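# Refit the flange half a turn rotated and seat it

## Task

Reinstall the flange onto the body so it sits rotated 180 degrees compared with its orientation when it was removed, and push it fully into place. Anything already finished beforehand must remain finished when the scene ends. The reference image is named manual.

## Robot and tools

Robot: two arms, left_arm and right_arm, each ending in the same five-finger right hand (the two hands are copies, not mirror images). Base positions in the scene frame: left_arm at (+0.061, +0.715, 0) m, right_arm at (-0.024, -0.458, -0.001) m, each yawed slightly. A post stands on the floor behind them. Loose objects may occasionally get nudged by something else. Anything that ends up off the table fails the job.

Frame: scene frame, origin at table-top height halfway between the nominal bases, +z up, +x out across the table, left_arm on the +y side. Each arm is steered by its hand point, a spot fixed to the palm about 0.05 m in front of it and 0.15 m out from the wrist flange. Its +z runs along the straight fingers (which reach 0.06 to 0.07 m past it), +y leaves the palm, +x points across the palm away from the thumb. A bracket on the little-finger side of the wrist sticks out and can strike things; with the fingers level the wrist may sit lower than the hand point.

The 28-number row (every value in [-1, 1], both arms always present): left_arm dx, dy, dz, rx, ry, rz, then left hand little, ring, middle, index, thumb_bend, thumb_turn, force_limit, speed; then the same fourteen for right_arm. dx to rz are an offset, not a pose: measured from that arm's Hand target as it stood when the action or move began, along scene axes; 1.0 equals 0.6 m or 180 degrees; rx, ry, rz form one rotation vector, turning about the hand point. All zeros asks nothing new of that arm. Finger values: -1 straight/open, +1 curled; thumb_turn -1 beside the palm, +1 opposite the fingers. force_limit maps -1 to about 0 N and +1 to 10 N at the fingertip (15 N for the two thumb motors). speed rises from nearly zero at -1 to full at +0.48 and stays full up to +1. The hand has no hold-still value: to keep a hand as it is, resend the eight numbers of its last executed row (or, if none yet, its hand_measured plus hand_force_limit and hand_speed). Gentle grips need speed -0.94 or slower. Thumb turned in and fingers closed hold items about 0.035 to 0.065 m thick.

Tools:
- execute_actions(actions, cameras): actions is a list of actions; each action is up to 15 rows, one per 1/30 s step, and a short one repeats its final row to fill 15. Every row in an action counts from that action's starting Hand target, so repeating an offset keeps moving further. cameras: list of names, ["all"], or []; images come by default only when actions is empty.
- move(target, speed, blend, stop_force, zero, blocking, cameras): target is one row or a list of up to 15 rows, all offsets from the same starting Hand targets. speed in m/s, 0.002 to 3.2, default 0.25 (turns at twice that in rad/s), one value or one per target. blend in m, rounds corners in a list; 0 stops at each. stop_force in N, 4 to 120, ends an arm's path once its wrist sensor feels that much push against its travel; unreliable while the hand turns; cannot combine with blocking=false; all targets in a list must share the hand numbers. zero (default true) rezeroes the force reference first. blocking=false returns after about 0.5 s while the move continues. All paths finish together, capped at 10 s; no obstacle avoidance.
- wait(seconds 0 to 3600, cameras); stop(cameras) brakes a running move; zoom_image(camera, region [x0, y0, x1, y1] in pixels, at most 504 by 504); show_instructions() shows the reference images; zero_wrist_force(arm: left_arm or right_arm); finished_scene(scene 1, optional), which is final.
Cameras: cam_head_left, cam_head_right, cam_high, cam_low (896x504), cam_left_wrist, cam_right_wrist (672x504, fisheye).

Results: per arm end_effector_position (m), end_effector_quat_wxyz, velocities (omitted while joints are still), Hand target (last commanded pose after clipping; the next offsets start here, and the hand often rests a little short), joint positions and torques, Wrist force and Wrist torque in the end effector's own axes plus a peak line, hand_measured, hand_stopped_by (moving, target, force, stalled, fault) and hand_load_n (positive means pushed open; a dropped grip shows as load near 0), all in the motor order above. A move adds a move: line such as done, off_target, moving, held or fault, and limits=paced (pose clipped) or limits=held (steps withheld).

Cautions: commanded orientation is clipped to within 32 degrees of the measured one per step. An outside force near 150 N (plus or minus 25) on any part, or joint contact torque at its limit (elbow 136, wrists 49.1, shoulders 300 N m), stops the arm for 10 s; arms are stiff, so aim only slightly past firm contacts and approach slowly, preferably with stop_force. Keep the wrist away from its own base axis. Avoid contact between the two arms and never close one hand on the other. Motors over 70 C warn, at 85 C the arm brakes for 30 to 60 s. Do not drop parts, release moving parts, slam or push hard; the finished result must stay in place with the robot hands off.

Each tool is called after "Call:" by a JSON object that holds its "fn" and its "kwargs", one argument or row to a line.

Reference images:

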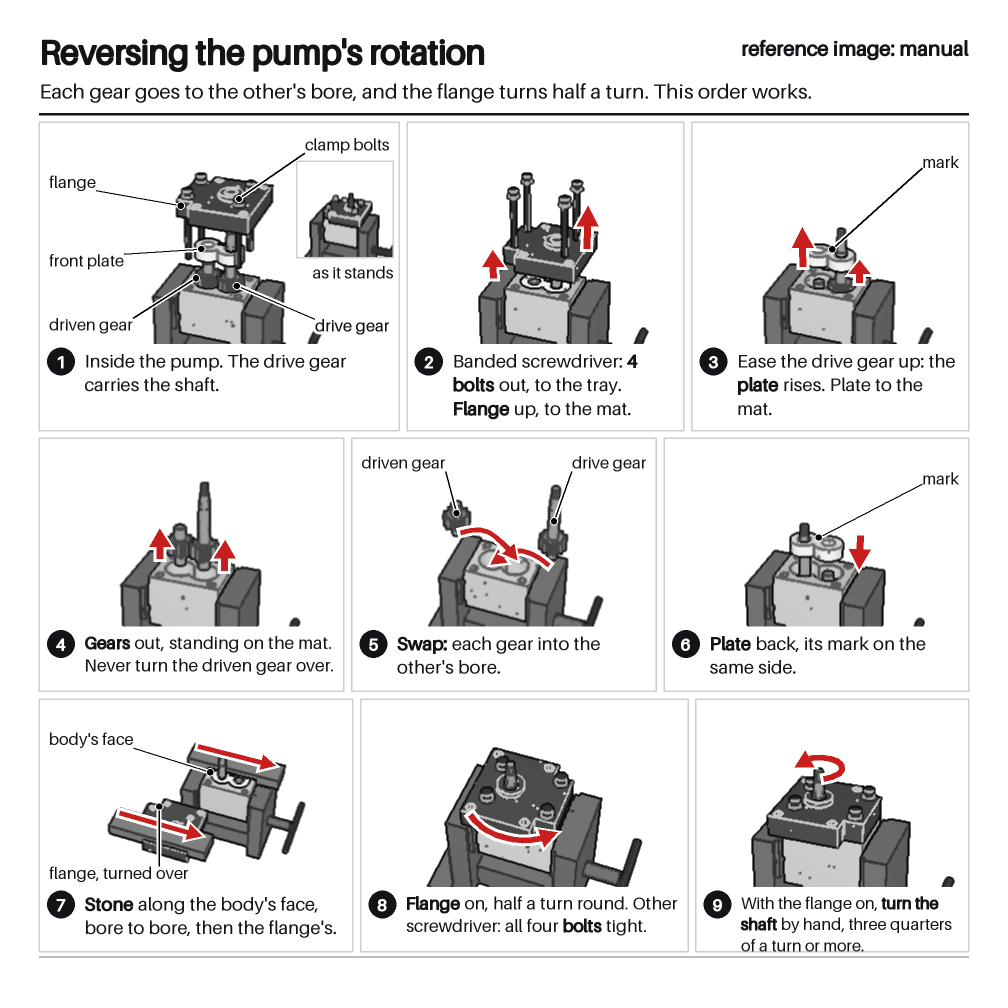

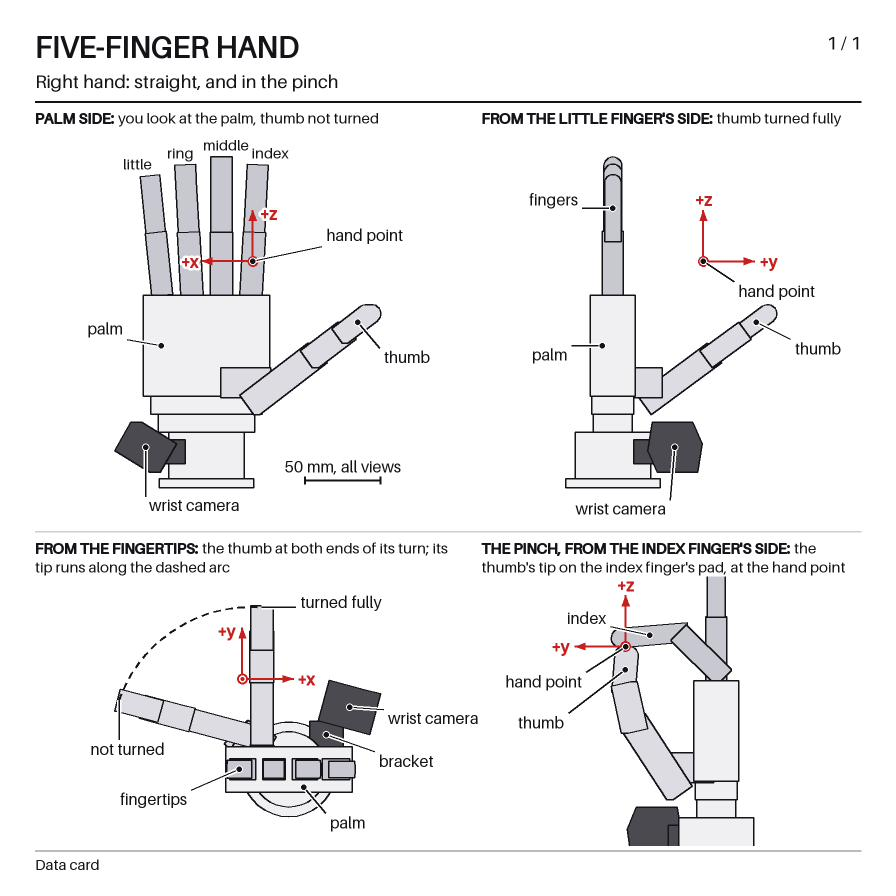

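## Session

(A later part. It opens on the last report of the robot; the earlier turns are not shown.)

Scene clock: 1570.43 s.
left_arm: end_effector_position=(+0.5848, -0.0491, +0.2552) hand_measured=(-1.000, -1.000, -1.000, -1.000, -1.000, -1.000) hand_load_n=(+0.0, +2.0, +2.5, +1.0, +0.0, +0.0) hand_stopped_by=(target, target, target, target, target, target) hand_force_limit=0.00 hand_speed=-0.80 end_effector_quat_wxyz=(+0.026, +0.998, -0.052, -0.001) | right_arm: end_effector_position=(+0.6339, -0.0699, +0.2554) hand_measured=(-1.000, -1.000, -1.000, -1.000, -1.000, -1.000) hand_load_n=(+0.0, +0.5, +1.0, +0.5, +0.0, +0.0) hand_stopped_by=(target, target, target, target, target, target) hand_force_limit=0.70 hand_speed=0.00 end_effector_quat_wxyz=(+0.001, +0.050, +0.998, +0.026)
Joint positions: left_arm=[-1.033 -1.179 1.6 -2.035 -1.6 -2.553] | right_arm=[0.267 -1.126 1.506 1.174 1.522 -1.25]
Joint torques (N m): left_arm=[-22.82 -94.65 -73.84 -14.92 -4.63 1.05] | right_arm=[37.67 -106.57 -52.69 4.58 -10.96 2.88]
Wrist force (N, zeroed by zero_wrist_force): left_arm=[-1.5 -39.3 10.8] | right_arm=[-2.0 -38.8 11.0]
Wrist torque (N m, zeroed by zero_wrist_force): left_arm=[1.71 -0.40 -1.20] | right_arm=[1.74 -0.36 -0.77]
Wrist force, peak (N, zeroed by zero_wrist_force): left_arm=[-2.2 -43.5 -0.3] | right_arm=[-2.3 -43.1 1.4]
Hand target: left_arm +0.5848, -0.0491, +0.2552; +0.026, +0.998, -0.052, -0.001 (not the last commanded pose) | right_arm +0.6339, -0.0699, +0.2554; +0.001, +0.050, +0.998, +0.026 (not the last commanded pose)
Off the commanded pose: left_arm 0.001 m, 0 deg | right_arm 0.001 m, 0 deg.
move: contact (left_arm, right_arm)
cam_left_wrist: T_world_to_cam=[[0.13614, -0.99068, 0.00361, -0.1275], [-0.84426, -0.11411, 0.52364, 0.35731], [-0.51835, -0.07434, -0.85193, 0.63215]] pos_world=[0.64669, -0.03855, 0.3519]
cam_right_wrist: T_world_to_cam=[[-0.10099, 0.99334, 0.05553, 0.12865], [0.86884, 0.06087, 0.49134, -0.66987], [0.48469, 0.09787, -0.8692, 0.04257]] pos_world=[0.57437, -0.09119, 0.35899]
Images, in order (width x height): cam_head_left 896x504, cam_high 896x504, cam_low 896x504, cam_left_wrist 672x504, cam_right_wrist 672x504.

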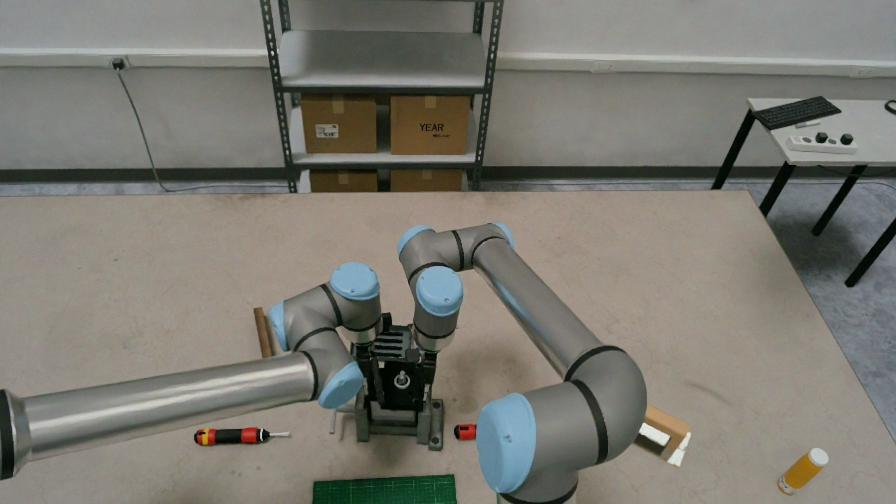

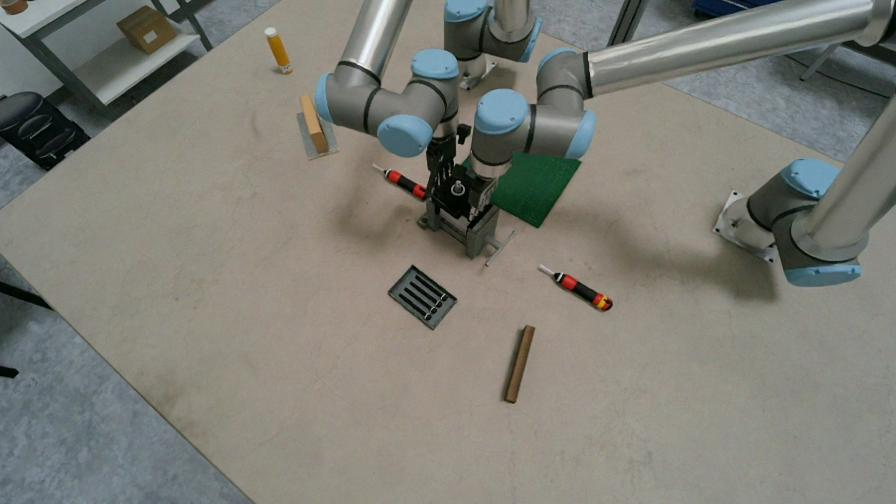

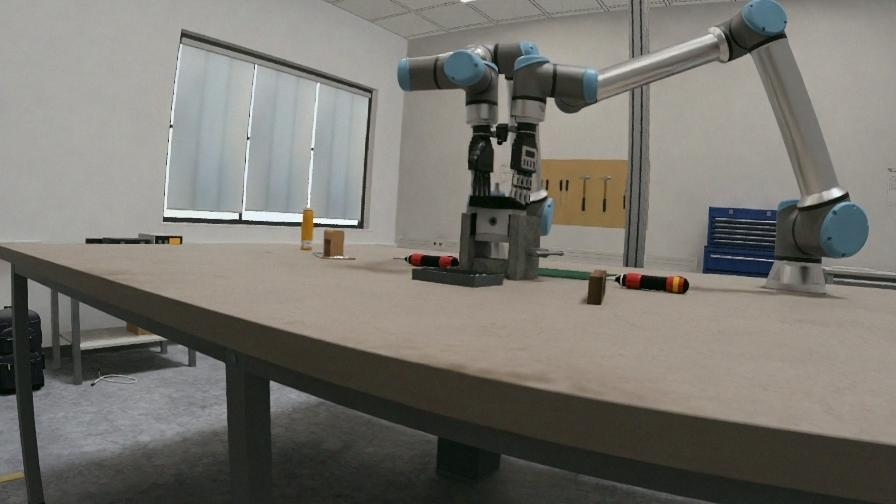

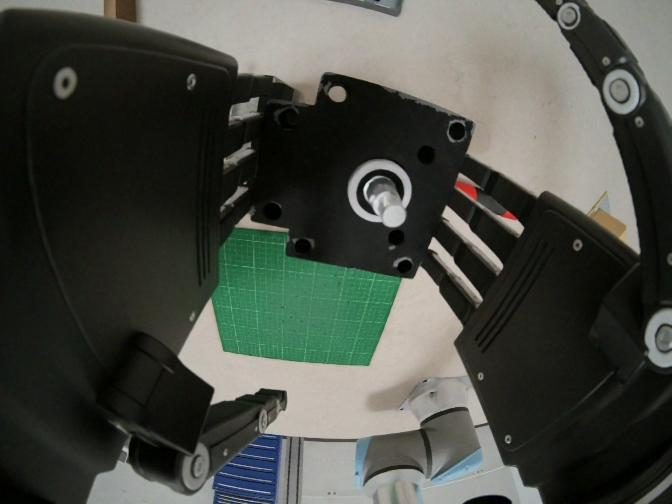

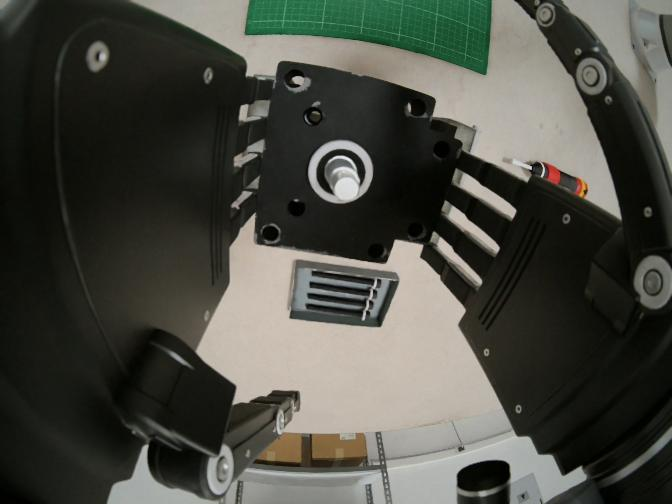

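Call:
{"fn": "move", "kwargs": {
  "target": [
    [0,0,0.0033,0,0,0,-1,-1,-1,-1,-1,-1,0,-0.8,0,0,0.0033,0,0,0,-1,-1,-1,-1,-1,-1,0.7,0],
    [0.00094,0.00078,0.0033,0,0,-0.00722,-1,-1,-1,-1,-1,-1,0,-0.8,0.00015,-0.00108,0.0033,0,0,-0.00722,-1,-1,-1,-1,-1,-1,0.7,0]
  ],
  "speed": 0.01,
  "cameras": ["cam_right_wrist","cam_left_wrist"]
}}

Call:
{"fn": "zoom_image", "kwargs": {
  "camera": "cam_right_wrist",
  "region": [295, 95, 335, 135]
}}

Call:
{"fn": "zoom_image", "kwargs": {
  "camera": "cam_right_wrist",
  "region": [300, 130, 380, 210]
}}

Call:
{"fn": "zoom_image", "kwargs": {
  "camera": "cam_left_wrist",
  "region": [340, 150, 420, 230]
}}

Scene clock: 1635.47 s.
left_arm: end_effector_position=(+0.5854, -0.0486, +0.2572) hand_measured=(-1.000, -1.000, -1.000, -1.000, -1.000, -1.000) hand_load_n=(+0.0, +2.5, +2.5, +1.0, +0.0, +0.0) hand_stopped_by=(target, target, target, target, target, target) hand_force_limit=0.00 hand_speed=-0.80 end_effector_quat_wxyz=(+0.026, +0.998, -0.064, -0.001) | right_arm: end_effector_position=(+0.6340, -0.0705, +0.2574) hand_measured=(-1.000, -1.000, -1.000, -1.000, -1.000, -1.000) hand_load_n=(+0.0, +0.5, +1.0, +0.5, +0.0, +0.0) hand_stopped_by=(target, target, target, target, target, target) hand_force_limit=0.70 hand_speed=0.00 end_effector_quat_wxyz=(+0.002, +0.061, +0.998, +0.026)
Joint positions: left_arm=[-1.031 -1.178 1.594 -2.03 -1.601 -2.529] | right_arm=[0.268 -1.129 1.507 1.175 1.522 -1.226]
Joint torques (N m): left_arm=[-16.16 -77.42 -73.07 -15.52 -9.79 -1.43] | right_arm=[38.21 -102.01 -39.17 -2.41 -9.47 0.84]
Wrist force (N, zeroed by zero_wrist_force): left_arm=[-1.9 -40.3 11.3] | right_arm=[-0.3 -41.0 9.9]
Wrist torque (N m, zeroed by zero_wrist_force): left_arm=[1.74 -0.46 -1.41] | right_arm=[1.85 -0.23 -0.86]
Wrist force, peak (N, zeroed by zero_wrist_force): left_arm=[-0.9 -41.8 10.5] | right_arm=[-0.2 -41.6 10.0]
Hand target: left_arm +0.5854, -0.0486, +0.2572; +0.026, +0.998, -0.063, -0.001 | right_arm +0.6340, -0.0705, +0.2574; +0.002, +0.061, +0.998, +0.026
Off the commanded pose: left_arm 0.000 m, 0 deg | right_arm 0.000 m, 0 deg.
move: done
cam_left_wrist: T_world_to_cam=[[0.11341, -0.99354, 0.00372, -0.11403], [-0.84664, -0.09468, 0.52368, 0.35917], [-0.51995, -0.06254, -0.85191, 0.63571]] pos_world=[0.64755, -0.03953, 0.3539]
cam_right_wrist: T_world_to_cam=[[-0.07823, 0.99539, 0.05549, 0.11492], [0.87001, 0.04099, 0.49132, -0.67302], [0.48678, 0.08672, -0.86921, 0.04222]] pos_world=[0.57397, -0.09047, 0.36099]
Images, in order (width x height): cam_left_wrist 672x504, cam_right_wrist 672x504.

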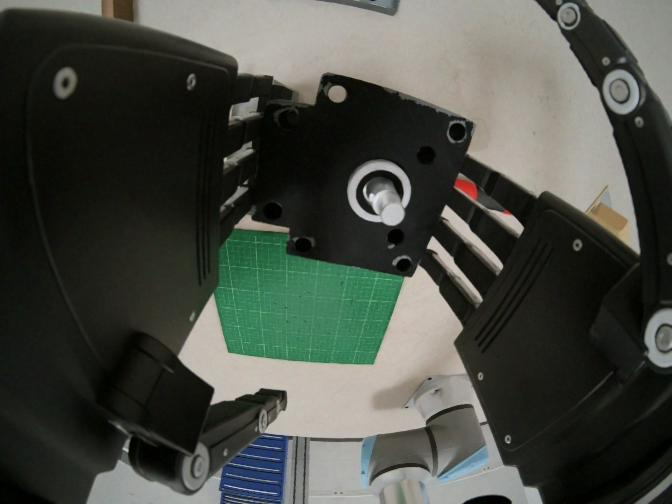

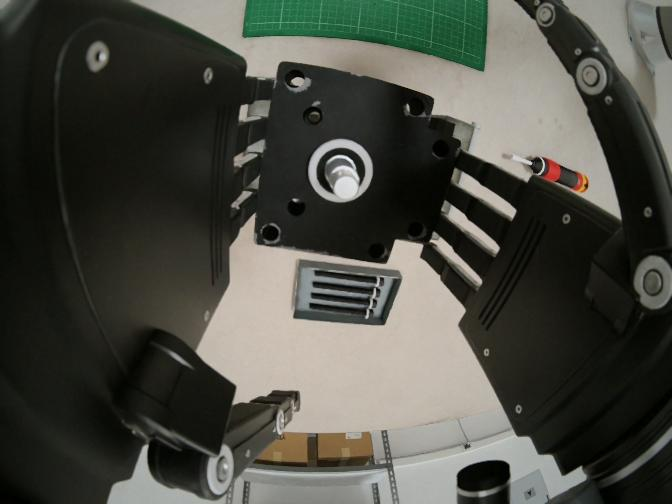

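Scaled by 12.600 from the camera's image (finer frame: 960x720).

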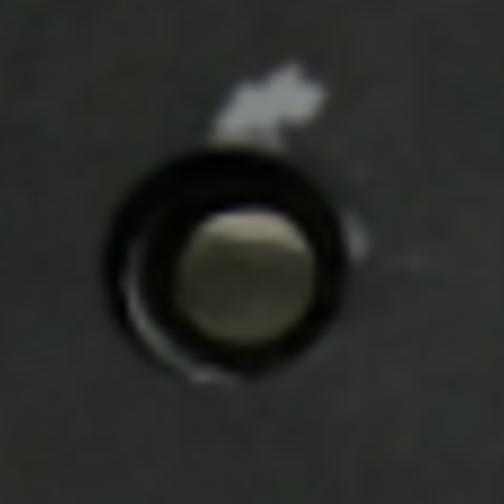

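Scaled by 6.300 from the camera's image (finer frame: 960x720).

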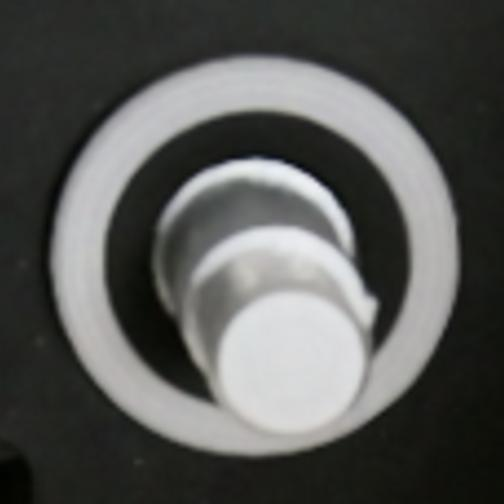

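Scaled by 6.300 from the camera's image (finer frame: 960x720).

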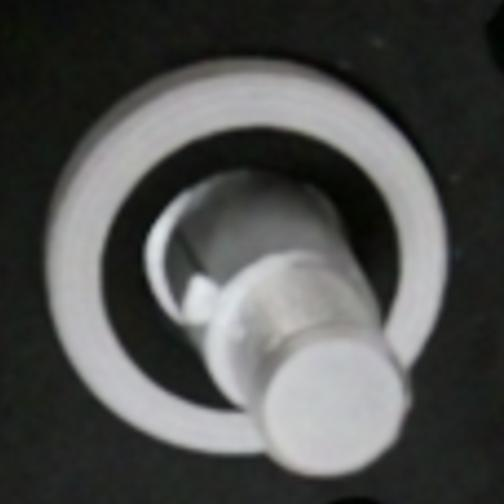

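Call:
{"fn": "move", "kwargs": {
  "target": [0,0,-0.02,0,0,0,-1,-1,-1,-1,-1,-1,0,-0.8,0,0,-0.02,0,0,0,-1,-1,-1,-1,-1,-1,0.7,0],
  "speed": 0.006,
  "stop_force": 18,
  "cameras": ["cam_right_wrist","cam_left_wrist","cam_low"]
}}

Call:
{"fn": "zoom_image", "kwargs": {
  "camera": "cam_low",
  "region": [450, 140, 550, 240]
}}

Call:
{"fn": "zoom_image", "kwargs": {
  "camera": "cam_right_wrist",
  "region": [240, 50, 480, 290]
}}

Scene clock: 1658.47 s.
left_arm: end_effector_position=(+0.5854, -0.0486, +0.2552) hand_measured=(-1.000, -1.000, -1.000, -1.000, -1.000, -1.000) hand_load_n=(+0.0, +2.0, +2.5, +1.0, +0.0, +0.0) hand_stopped_by=(target, target, target, target, target, target) hand_force_limit=0.00 hand_speed=-0.80 end_effector_quat_wxyz=(+0.026, +0.998, -0.063, -0.001) | right_arm: end_effector_position=(+0.6340, -0.0705, +0.2550) hand_measured=(-1.000, -1.000, -1.000, -1.000, -1.000, -1.000) hand_load_n=(+0.0, +0.5, +1.0, +0.5, +0.0, +0.0) hand_stopped_by=(target, target, target, target, target, target) hand_force_limit=0.70 hand_speed=0.00 end_effector_quat_wxyz=(+0.002, +0.061, +0.998, +0.026)
Joint positions: left_arm=[-1.031 -1.177 1.596 -2.034 -1.601 -2.529] | right_arm=[0.268 -1.128 1.509 1.171 1.522 -1.226]
Joint torques (N m): left_arm=[-30.63 -80.4 -68.14 -14.88 -7.65 -1.58] | right_arm=[28.11 -96.25 -49.92 1.61 -11.8 -3.76]
Wrist force (N, zeroed by zero_wrist_force): left_arm=[-3.1 -44.0 -3.7] | right_arm=[0.5 -44.3 -1.4]
Wrist torque (N m, zeroed by zero_wrist_force): left_arm=[2.73 -0.29 -1.52] | right_arm=[2.73 0.11 -0.83]
Wrist force, peak (N, zeroed by zero_wrist_force): left_arm=[-3.7 -46.5 -10.8] | right_arm=[-0.9 -46.6 -8.8]
Hand target: left_arm +0.5854, -0.0486, +0.2552; +0.026, +0.998, -0.063, -0.001 (not the last commanded pose) | right_arm +0.6340, -0.0705, +0.2550; +0.002, +0.061, +0.998, +0.026 (not the last commanded pose)
Off the commanded pose: left_arm 0.010 m, 0 deg | right_arm 0.010 m, 0 deg.
move: contact (left_arm, right_arm)
cam_left_wrist: T_world_to_cam=[[0.1136, -0.99352, 0.00385, -0.11419], [-0.84666, -0.09478, 0.52363, 0.36024], [-0.51987, -0.06274, -0.85194, 0.63396]] pos_world=[0.64755, -0.03953, 0.3519]
cam_right_wrist: T_world_to_cam=[[-0.07845, 0.99537, 0.05547, 0.11519], [0.86995, 0.04118, 0.49141, -0.67182], [0.48685, 0.08681, -0.86916, 0.04008]] pos_world=[0.57397, -0.09047, 0.35859]
Images, in order (width x height): cam_low 896x504, cam_left_wrist 672x504, cam_right_wrist 672x504.

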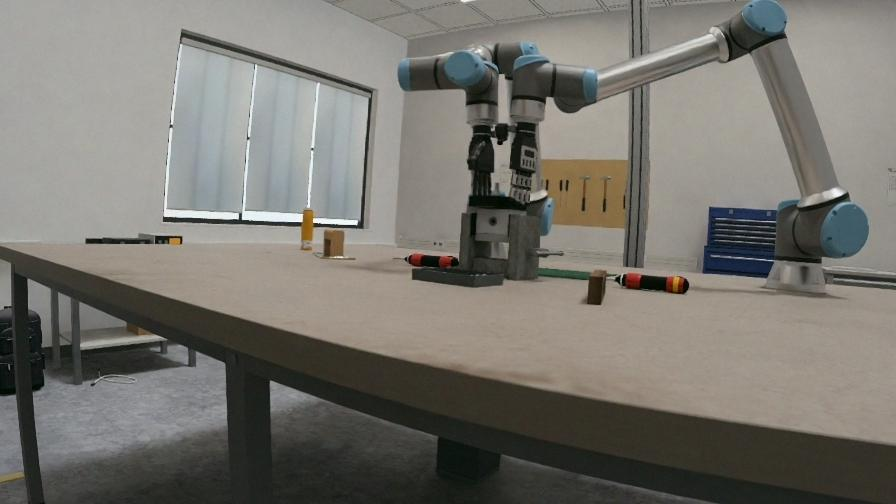

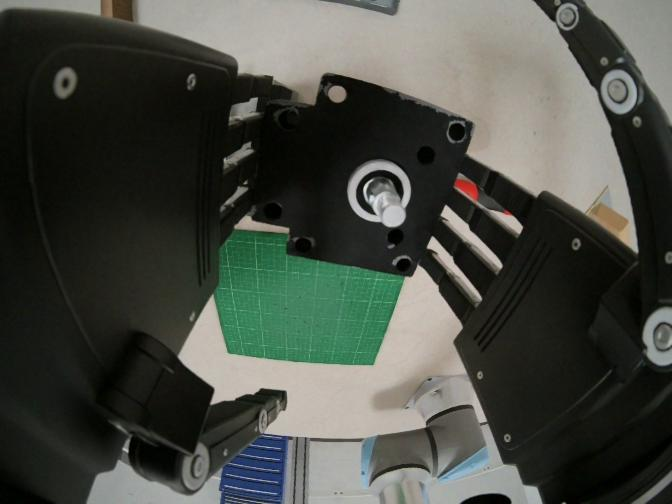

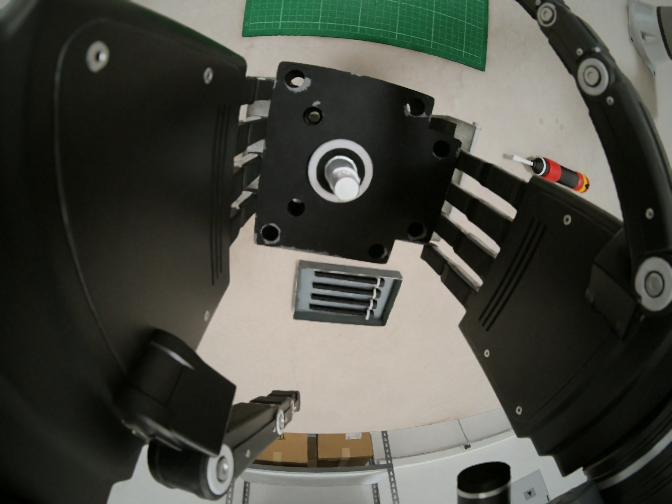

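Scaled by 5.040.

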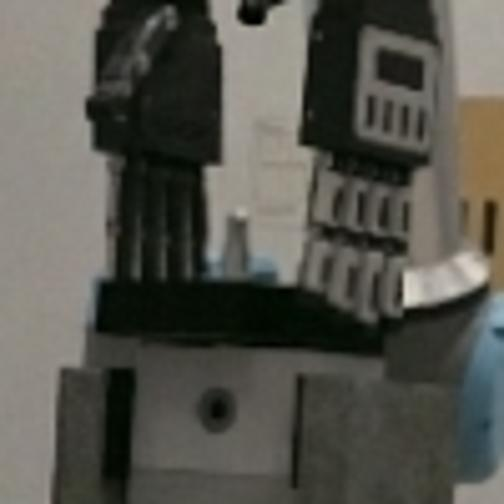

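Scaled by 2.100 from the camera's image (finer frame: 960x720).

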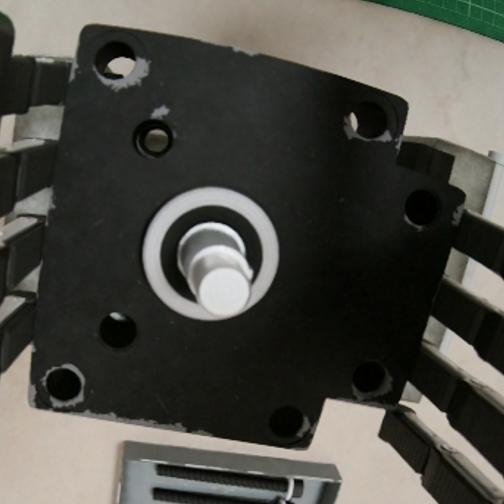

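Call:
{"fn": "zoom_image", "kwargs": {
  "camera": "cam_right_wrist",
  "region": [310, 140, 370, 200]
}}

Call:
{"fn": "zoom_image", "kwargs": {
  "camera": "cam_left_wrist",
  "region": [350, 160, 410, 220]
}}

Call:
{"fn": "zoom_image", "kwargs": {
  "camera": "cam_right_wrist",
  "region": [295, 95, 335, 135]
}}

Call:
{"fn": "zoom_image", "kwargs": {
  "camera": "cam_low",
  "region": [460, 180, 540, 240]
}}

Scaled by 8.400 from the camera's image (finer frame: 960x720).

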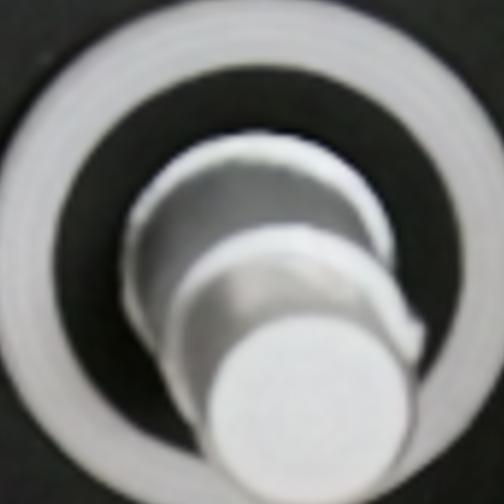

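Scaled by 8.400 from the camera's image (finer frame: 960x720).

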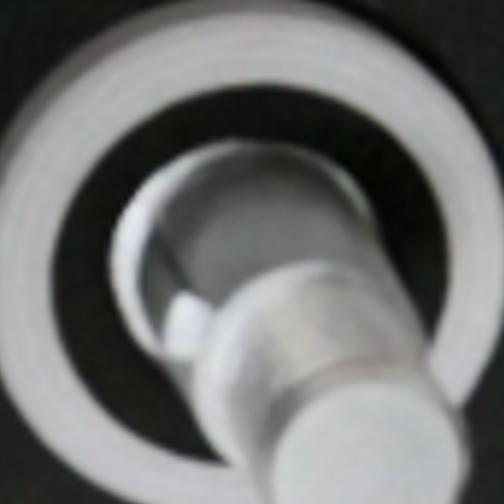

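Scaled by 12.600 from the camera's image (finer frame: 960x720).

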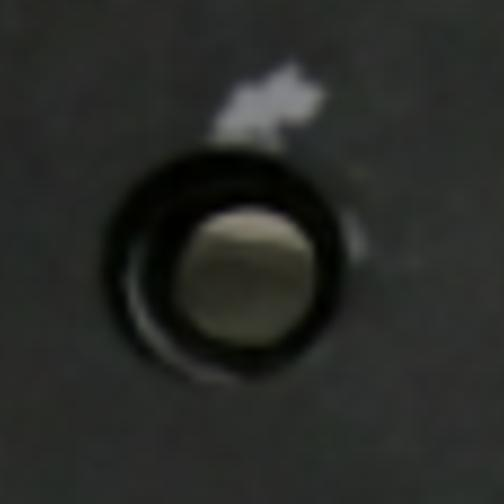

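Scaled by 6.300.

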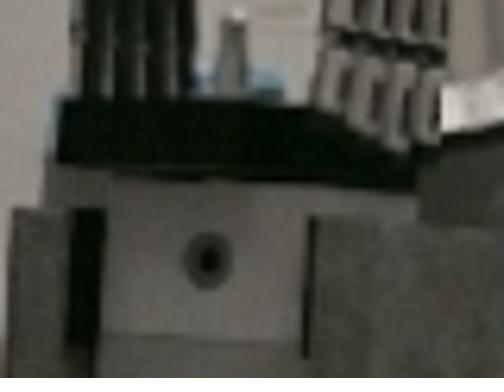

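Call:
{"fn": "move", "kwargs": {
  "target": [0,0.0003,-0.012,0,0,0,-1,-1,-1,-1,-1,-1,0,-0.8,0,0.0003,-0.012,0,0,0,-1,-1,-1,-1,-1,-1,0.7,0],
  "speed": 0.004,
  "stop_force": 20,
  "cameras": ["cam_right_wrist","cam_left_wrist"]
}}

Scene clock: 1697.17 s.
left_arm: end_effector_position=(+0.5854, -0.0485, +0.2503) hand_measured=(-1.000, -1.000, -1.000, -1.000, -1.000, -1.000) hand_load_n=(+0.0, +2.5, +3.0, +1.0, +0.0, +0.0) hand_stopped_by=(target, target, target, target, target, target) hand_force_limit=0.00 hand_speed=-0.80 end_effector_quat_wxyz=(+0.026, +0.998, -0.063, -0.001) | right_arm: end_effector_position=(+0.6340, -0.0704, +0.2505) hand_measured=(-1.000, -1.000, -1.000, -1.000, -1.000, -1.000) hand_load_n=(+0.0, +0.5, +1.0, +0.5, +0.0, +0.0) hand_stopped_by=(target, target, target, target, target, target) hand_force_limit=0.70 hand_speed=0.00 end_effector_quat_wxyz=(+0.002, +0.061, +0.998, +0.026)
Joint positions: left_arm=[-1.031 -1.174 1.601 -2.042 -1.601 -2.529] | right_arm=[0.268 -1.125 1.514 1.164 1.522 -1.226]
Joint torques (N m): left_arm=[-23.72 -61.66 -58.81 -13.77 -7.58 1.25] | right_arm=[39.01 -79.8 -41.51 0.75 -14.48 2.44]
Wrist force (N, zeroed by zero_wrist_force): left_arm=[-4.3 -50.5 -24.8] | right_arm=[-3.1 -45.7 -19.9]
Wrist torque (N m, zeroed by zero_wrist_force): left_arm=[4.18 0.34 -1.74] | right_arm=[3.77 0.21 -1.07]
Wrist force, peak (N, zeroed by zero_wrist_force): left_arm=[-5.4 -52.0 -26.8] | right_arm=[-2.8 -46.1 -24.3]
Hand target: left_arm +0.5854, -0.0485, +0.2504; +0.026, +0.998, -0.063, -0.001 (not the last commanded pose) | right_arm +0.6340, -0.0704, +0.2506; +0.002, +0.061, +0.998, +0.026 (not the last commanded pose)
Off the commanded pose: left_arm 0.002 m, 0 deg | right_arm 0.003 m, 0 deg.
move: contact (left_arm, right_arm)
cam_left_wrist: T_world_to_cam=[[0.11364, -0.99351, 0.00394, -0.11413], [-0.84668, -0.09477, 0.52359, 0.36285], [-0.51982, -0.06284, -0.85196, 0.62977]] pos_world=[0.64755, -0.03943, 0.347]
cam_right_wrist: T_world_to_cam=[[-0.07845, 0.99537, 0.05547, 0.11534], [0.86995, 0.04118, 0.49141, -0.66961], [0.48685, 0.08681, -0.86916, 0.03616]] pos_world=[0.57397, -0.09037, 0.35409]
Images, in order (width x height): cam_left_wrist 672x504, cam_right_wrist 672x504.

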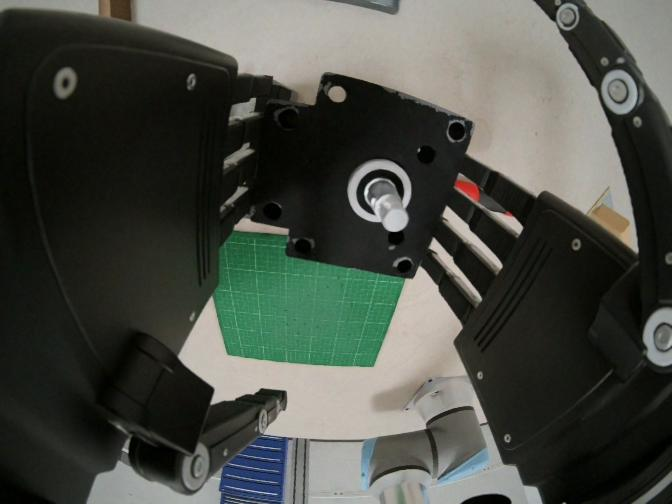

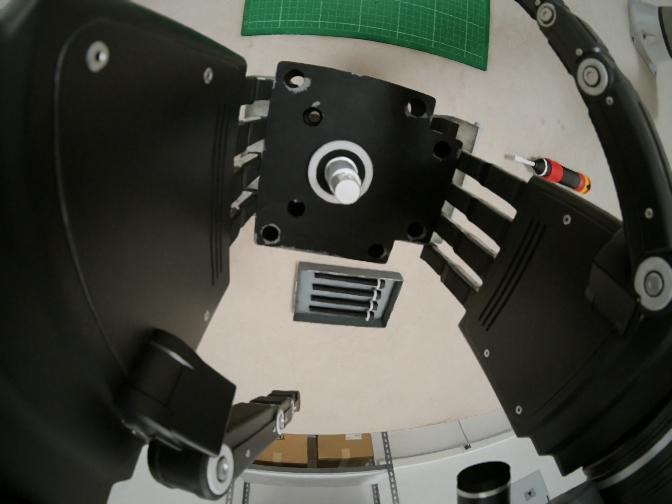

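Call:
{"fn": "zoom_image", "kwargs": {
  "camera": "cam_right_wrist",
  "region": [310, 140, 370, 200]
}}

Call:
{"fn": "execute_actions", "kwargs": {
  "actions": [],
  "cameras": ["cam_low","cam_head_left","cam_high"]
}}

Call:
{"fn": "zoom_image", "kwargs": {
  "camera": "cam_low",
  "region": [460, 180, 540, 240]
}}

Scaled by 8.400 from the camera's image (finer frame: 960x720).

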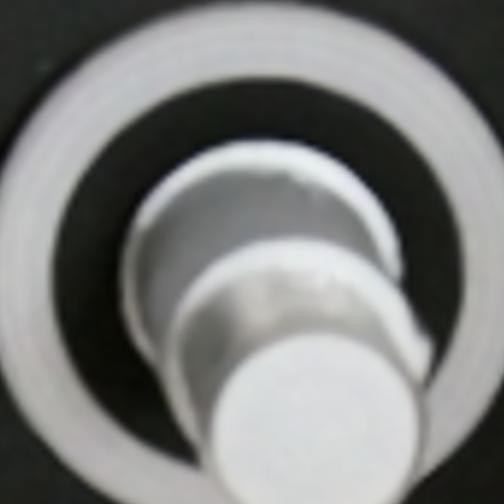

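Scene clock: 1701.63 s.
left_arm: end_effector_position=(+0.5854, -0.0485, +0.2504) hand_measured=(-1.000, -1.000, -1.000, -1.000, -1.000, -1.000) hand_load_n=(+0.0, +2.0, +2.5, +1.0, +0.0, +0.0) hand_stopped_by=(target, target, target, target, target, target) hand_force_limit=0.00 hand_speed=-0.80 end_effector_quat_wxyz=(+0.026, +0.998, -0.063, -0.001) | right_arm: end_effector_position=(+0.6340, -0.0704, +0.2506) hand_measured=(-1.000, -1.000, -1.000, -1.000, -1.000, -1.000) hand_load_n=(+0.0, +0.5, +0.5, +0.5, -0.5, +0.0) hand_stopped_by=(target, target, target, target, target, target) hand_force_limit=0.70 hand_speed=0.00 end_effector_quat_wxyz=(+0.002, +0.061, +0.998, +0.026)
Joint positions: left_arm=[-1.031 -1.174 1.601 -2.042 -1.601 -2.529] | right_arm=[0.268 -1.125 1.514 1.164 1.522 -1.226]
Joint velocities: within noise
Joint torques (N m): left_arm=[-32.87 -63.34 -58.3 -14.43 -7.82 0.65] | right_arm=[26 -83.64 -40.6 0.87 -14.94 -0.67]
Motor temperatures (°C): left_arm=[32 27 28 36 38 40] | right_arm=[31 35 32 37 43 40]
Wrist force (N, zeroed by zero_wrist_force): left_arm=[-4.2 -50.5 -24.3] | right_arm=[-3.0 -45.9 -19.6]
Wrist torque (N m, zeroed by zero_wrist_force): left_arm=[4.15 0.31 -1.74] | right_arm=[3.74 0.20 -1.07]
Wrist force, peak (N, zeroed by zero_wrist_force): left_arm=[-4.4 -50.7 -24.5] | right_arm=[-3.3 -46.0 -19.8]
Hand target: left_arm +0.5854, -0.0485, +0.2504; +0.026, +0.998, -0.063, -0.001 (not the last commanded pose) | right_arm +0.6340, -0.0704, +0.2506; +0.002, +0.061, +0.998, +0.026 (not the last commanded pose)
Off the commanded pose: left_arm 0.002 m, 0 deg | right_arm 0.003 m, 0 deg.
Images, in order (width x height): cam_head_left 896x504, cam_high 896x504, cam_low 896x504.

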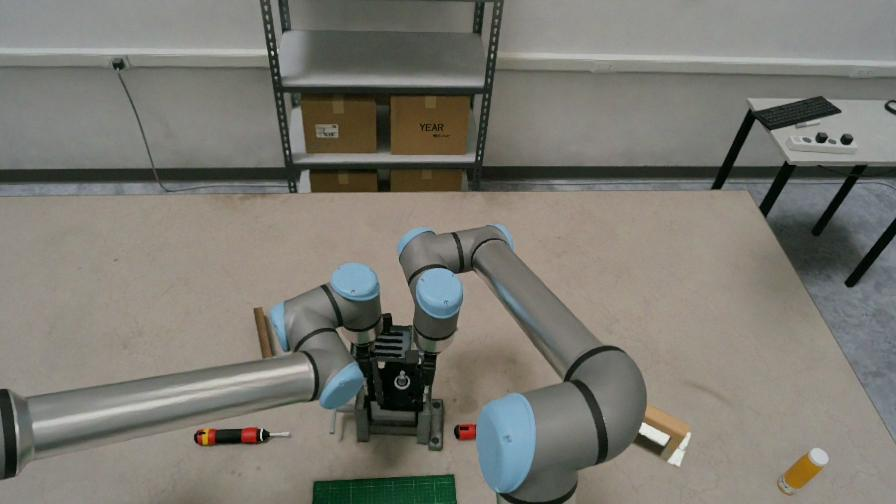

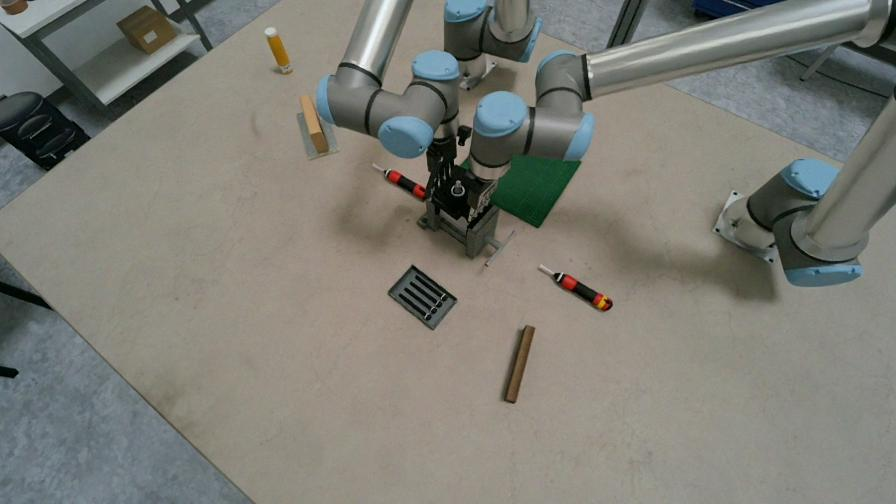

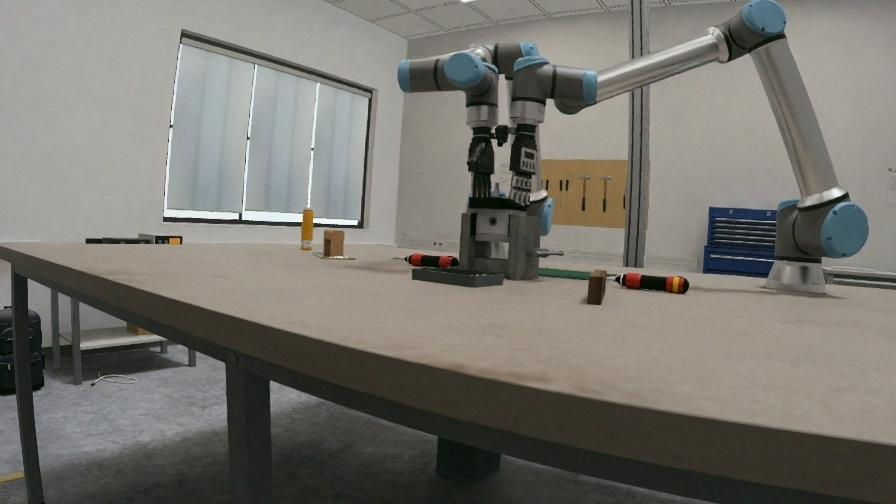

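Scaled by 6.300.

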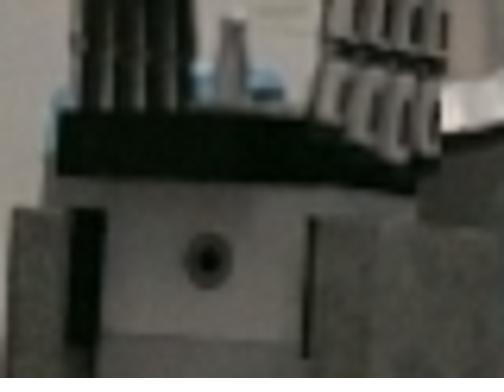

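Call:
{"fn": "move", "kwargs": {
  "target": [0,0,-0.004,0,0,0,-1,-1,-1,-1,-1,-1,0,-0.8,0,0,-0.004,0,0,0,-1,-1,-1,-1,-1,-1,0.7,0],
  "speed": 0.003,
  "stop_force": 8
}}

Scene clock: 1708.40 s.
left_arm: end_effector_position=(+0.5854, -0.0485, +0.2480) hand_measured=(-1.000, -1.000, -1.000, -1.000, -1.000, -1.000) hand_load_n=(+0.0, +2.0, +3.0, +1.5, -0.5, +0.0) hand_stopped_by=(target, target, target, target, target, target) hand_force_limit=0.00 hand_speed=-0.80 end_effector_quat_wxyz=(+0.026, +0.998, -0.063, -0.001) | right_arm: end_effector_position=(+0.6340, -0.0704, +0.2481) hand_measured=(-1.000, -1.000, -1.000, -1.000, -1.000, -1.000) hand_load_n=(+0.0, +0.5, +1.0, +0.5, +0.0, +0.0) hand_stopped_by=(target, target, target, target, target, target) hand_force_limit=0.70 hand_speed=0.00 end_effector_quat_wxyz=(+0.002, +0.061, +0.998, +0.026)
Joint positions: left_arm=[-1.031 -1.172 1.603 -2.046 -1.601 -2.529] | right_arm=[0.268 -1.123 1.516 1.16 1.522 -1.226]
Joint torques (N m): left_arm=[-37.19 -43.03 -42.43 -16.22 -7.78 -0.24] | right_arm=[27.57 -51.33 -30.59 -4.8 -14.71 -2.44]
Wrist force (N, zeroed by zero_wrist_force): left_arm=[-1.2 -52.9 -32.0] | right_arm=[-0.2 -47.1 -25.5]
Wrist torque (N m, zeroed by zero_wrist_force): left_arm=[4.76 0.67 -1.61] | right_arm=[4.15 0.52 -0.92]
Wrist force, peak (N, zeroed by zero_wrist_force): left_arm=[-7.7 -55.2 -31.4] | right_arm=[-1.7 -48.0 -25.7]
Hand target: left_arm +0.5854, -0.0485, +0.2480; +0.026, +0.998, -0.063, -0.001 | right_arm +0.6340, -0.0704, +0.2482; +0.002, +0.061, +0.998, +0.026
Off the commanded pose: left_arm 0.000 m, 0 deg | right_arm 0.000 m, 0 deg.
move: done

Call:
{"fn": "execute_actions", "kwargs": {
  "actions": [],
  "cameras": ["cam_low","cam_right_wrist","cam_left_wrist"]
}}

Call:
{"fn": "zoom_image", "kwargs": {
  "camera": "cam_low",
  "region": [460, 180, 540, 240]
}}

Call:
{"fn": "zoom_image", "kwargs": {
  "camera": "cam_right_wrist",
  "region": [310, 140, 370, 200]
}}

Call:
{"fn": "zoom_image", "kwargs": {
  "camera": "cam_left_wrist",
  "region": [350, 160, 410, 220]
}}

Scene clock: 1712.37 s.
left_arm: end_effector_position=(+0.5854, -0.0485, +0.2479) hand_measured=(-1.000, -1.000, -1.000, -1.000, -1.000, -1.000) hand_load_n=(+0.0, +2.5, +3.0, +1.5, +0.0, +0.0) hand_stopped_by=(target, target, target, target, target, target) hand_force_limit=0.00 hand_speed=-0.80 end_effector_quat_wxyz=(+0.026, +0.998, -0.063, -0.001) | right_arm: end_effector_position=(+0.6340, -0.0704, +0.2481) hand_measured=(-1.000, -1.000, -1.000, -1.000, -1.000, -1.000) hand_load_n=(+0.0, +0.5, +1.0, +0.5, +0.0, +0.0) hand_stopped_by=(target, target, target, target, target, target) hand_force_limit=0.70 hand_speed=0.00 end_effector_quat_wxyz=(+0.002, +0.061, +0.998, +0.026)
Joint positions: left_arm=[-1.031 -1.172 1.603 -2.045 -1.601 -2.529] | right_arm=[0.268 -1.123 1.516 1.161 1.522 -1.226]
Joint velocities: within noise
Joint torques (N m): left_arm=[-34.17 -50.3 -46.99 -13.76 -7.71 -0.74] | right_arm=[27.23 -73.23 -39.16 -1.23 -14.52 -2.56]
Motor temperatures (°C): left_arm=[32 27 28 36 38 40] | right_arm=[31 35 32 37 43 40]
Wrist force (N, zeroed by zero_wrist_force): left_arm=[-1.2 -53.0 -32.1] | right_arm=[-0.3 -46.5 -25.5]
Wrist torque (N m, zeroed by zero_wrist_force): left_arm=[4.75 0.67 -1.61] | right_arm=[4.22 0.52 -0.92]
Wrist force, peak (N, zeroed by zero_wrist_force): left_arm=[-1.3 -53.4 -32.3] | right_arm=[-0.3 -47.3 -25.9]
Hand target: left_arm +0.5854, -0.0485, +0.2480; +0.026, +0.998, -0.063, -0.001 | right_arm +0.6340, -0.0704, +0.2482; +0.002, +0.061, +0.998, +0.026
Off the commanded pose: left_arm 0.000 m, 0 deg | right_arm 0.000 m, 0 deg.
camera_calibration:
cam_left_wrist: T_world_to_cam=[[0.11359, -0.99352, 0.00386, -0.11406], [-0.84669, -0.09477, 0.52358, 0.36411], [-0.51982, -0.06274, -0.85197, 0.62773]] pos_world=[0.64755, -0.03943, 0.3446]
cam_right_wrist: T_world_to_cam=[[-0.07845, 0.99537, 0.05547, 0.11547], [0.86995, 0.04118, 0.49141, -0.66843], [0.48685, 0.08681, -0.86916, 0.03407]] pos_world=[0.57397, -0.09037, 0.35169]
Images, in order (width x height): cam_low 896x504, cam_left_wrist 672x504, cam_right_wrist 672x504.

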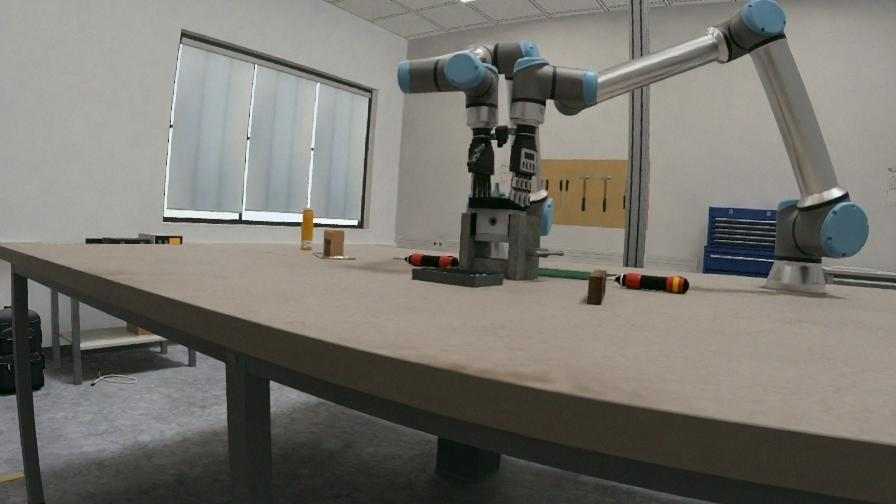

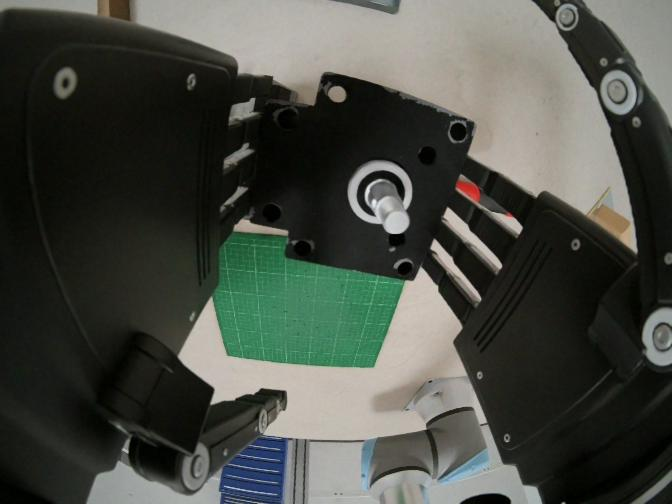

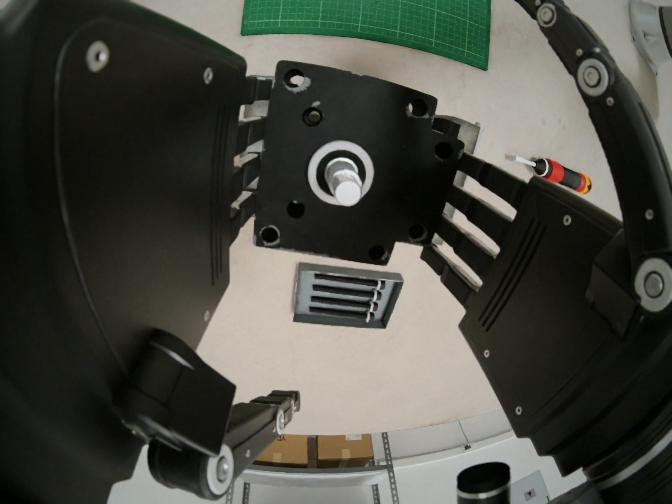

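Scaled by 6.300.

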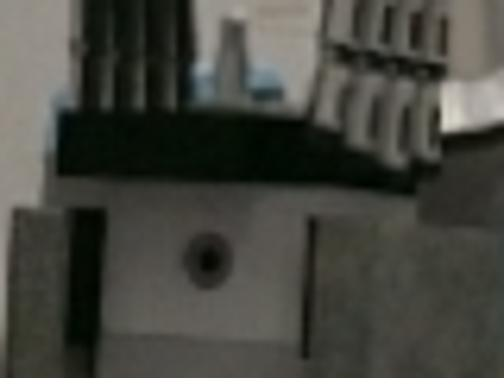

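Scaled by 8.400 from the camera's image (finer frame: 960x720).

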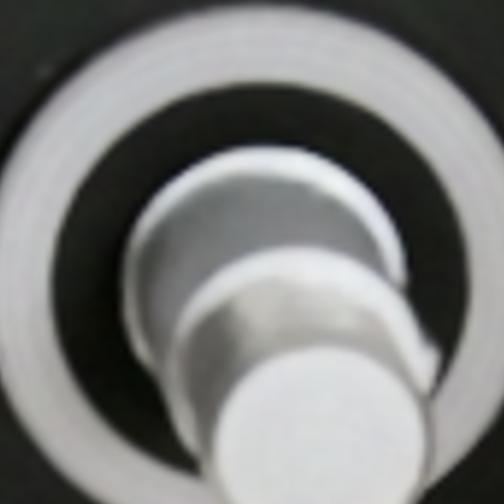

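Scaled by 8.400 from the camera's image (finer frame: 960x720).

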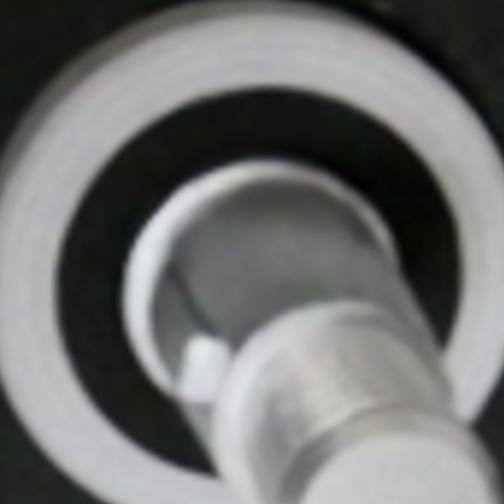

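Call:
{"fn": "move", "kwargs": {
  "target": [0,0,0.0012,0,0,0,-1,-1,-1,-1,-1,-1,0,-0.8,0,0,0.0012,0,0,0,-1,-1,-1,-1,-1,-1,0.7,0],
  "speed": 0.003
}}

Scene clock: 1720.63 s.
left_arm: end_effector_position=(+0.5854, -0.0485, +0.2485) hand_measured=(-1.000, -1.000, -1.000, -1.000, -1.000, -1.000) hand_load_n=(+0.0, +2.5, +2.5, +0.5, +0.0, +0.0) hand_stopped_by=(target, target, target, target, target, target) hand_force_limit=0.00 hand_speed=-0.80 end_effector_quat_wxyz=(+0.026, +0.998, -0.063, -0.001) | right_arm: end_effector_position=(+0.6340, -0.0704, +0.2488) hand_measured=(-1.000, -1.000, -1.000, -1.000, -1.000, -1.000) hand_load_n=(+0.0, +0.5, +1.0, +0.5, +0.0, +0.0) hand_stopped_by=(target, target, target, target, target, target) hand_force_limit=0.70 hand_speed=0.00 end_effector_quat_wxyz=(+0.002, +0.061, +0.998, +0.026)
Joint positions: left_arm=[-1.031 -1.172 1.602 -2.044 -1.601 -2.529] | right_arm=[0.268 -1.124 1.515 1.162 1.522 -1.226]
Joint torques (N m): left_arm=[-37.02 -77.86 -62.28 -12.97 -7.85 -1.52] | right_arm=[29.43 -99.79 -49.44 2.89 -14.54 -2.46]
Wrist force (N, zeroed by zero_wrist_force): left_arm=[0.9 -41.8 -9.1] | right_arm=[-1.1 -43.1 1.0]
Wrist torque (N m, zeroed by zero_wrist_force): left_arm=[2.93 0.42 -1.29] | right_arm=[2.52 -0.10 -0.93]
Wrist force, peak (N, zeroed by zero_wrist_force): left_arm=[-1.7 -53.4 -32.4] | right_arm=[-0.1 -47.3 -25.6]
Hand target: left_arm +0.5854, -0.0485, +0.2487; +0.026, +0.998, -0.063, -0.001 | right_arm +0.6340, -0.0704, +0.2489; +0.002, +0.061, +0.998, +0.026
Off the commanded pose: left_arm 0.000 m, 0 deg | right_arm 0.000 m, 0 deg.
move: done


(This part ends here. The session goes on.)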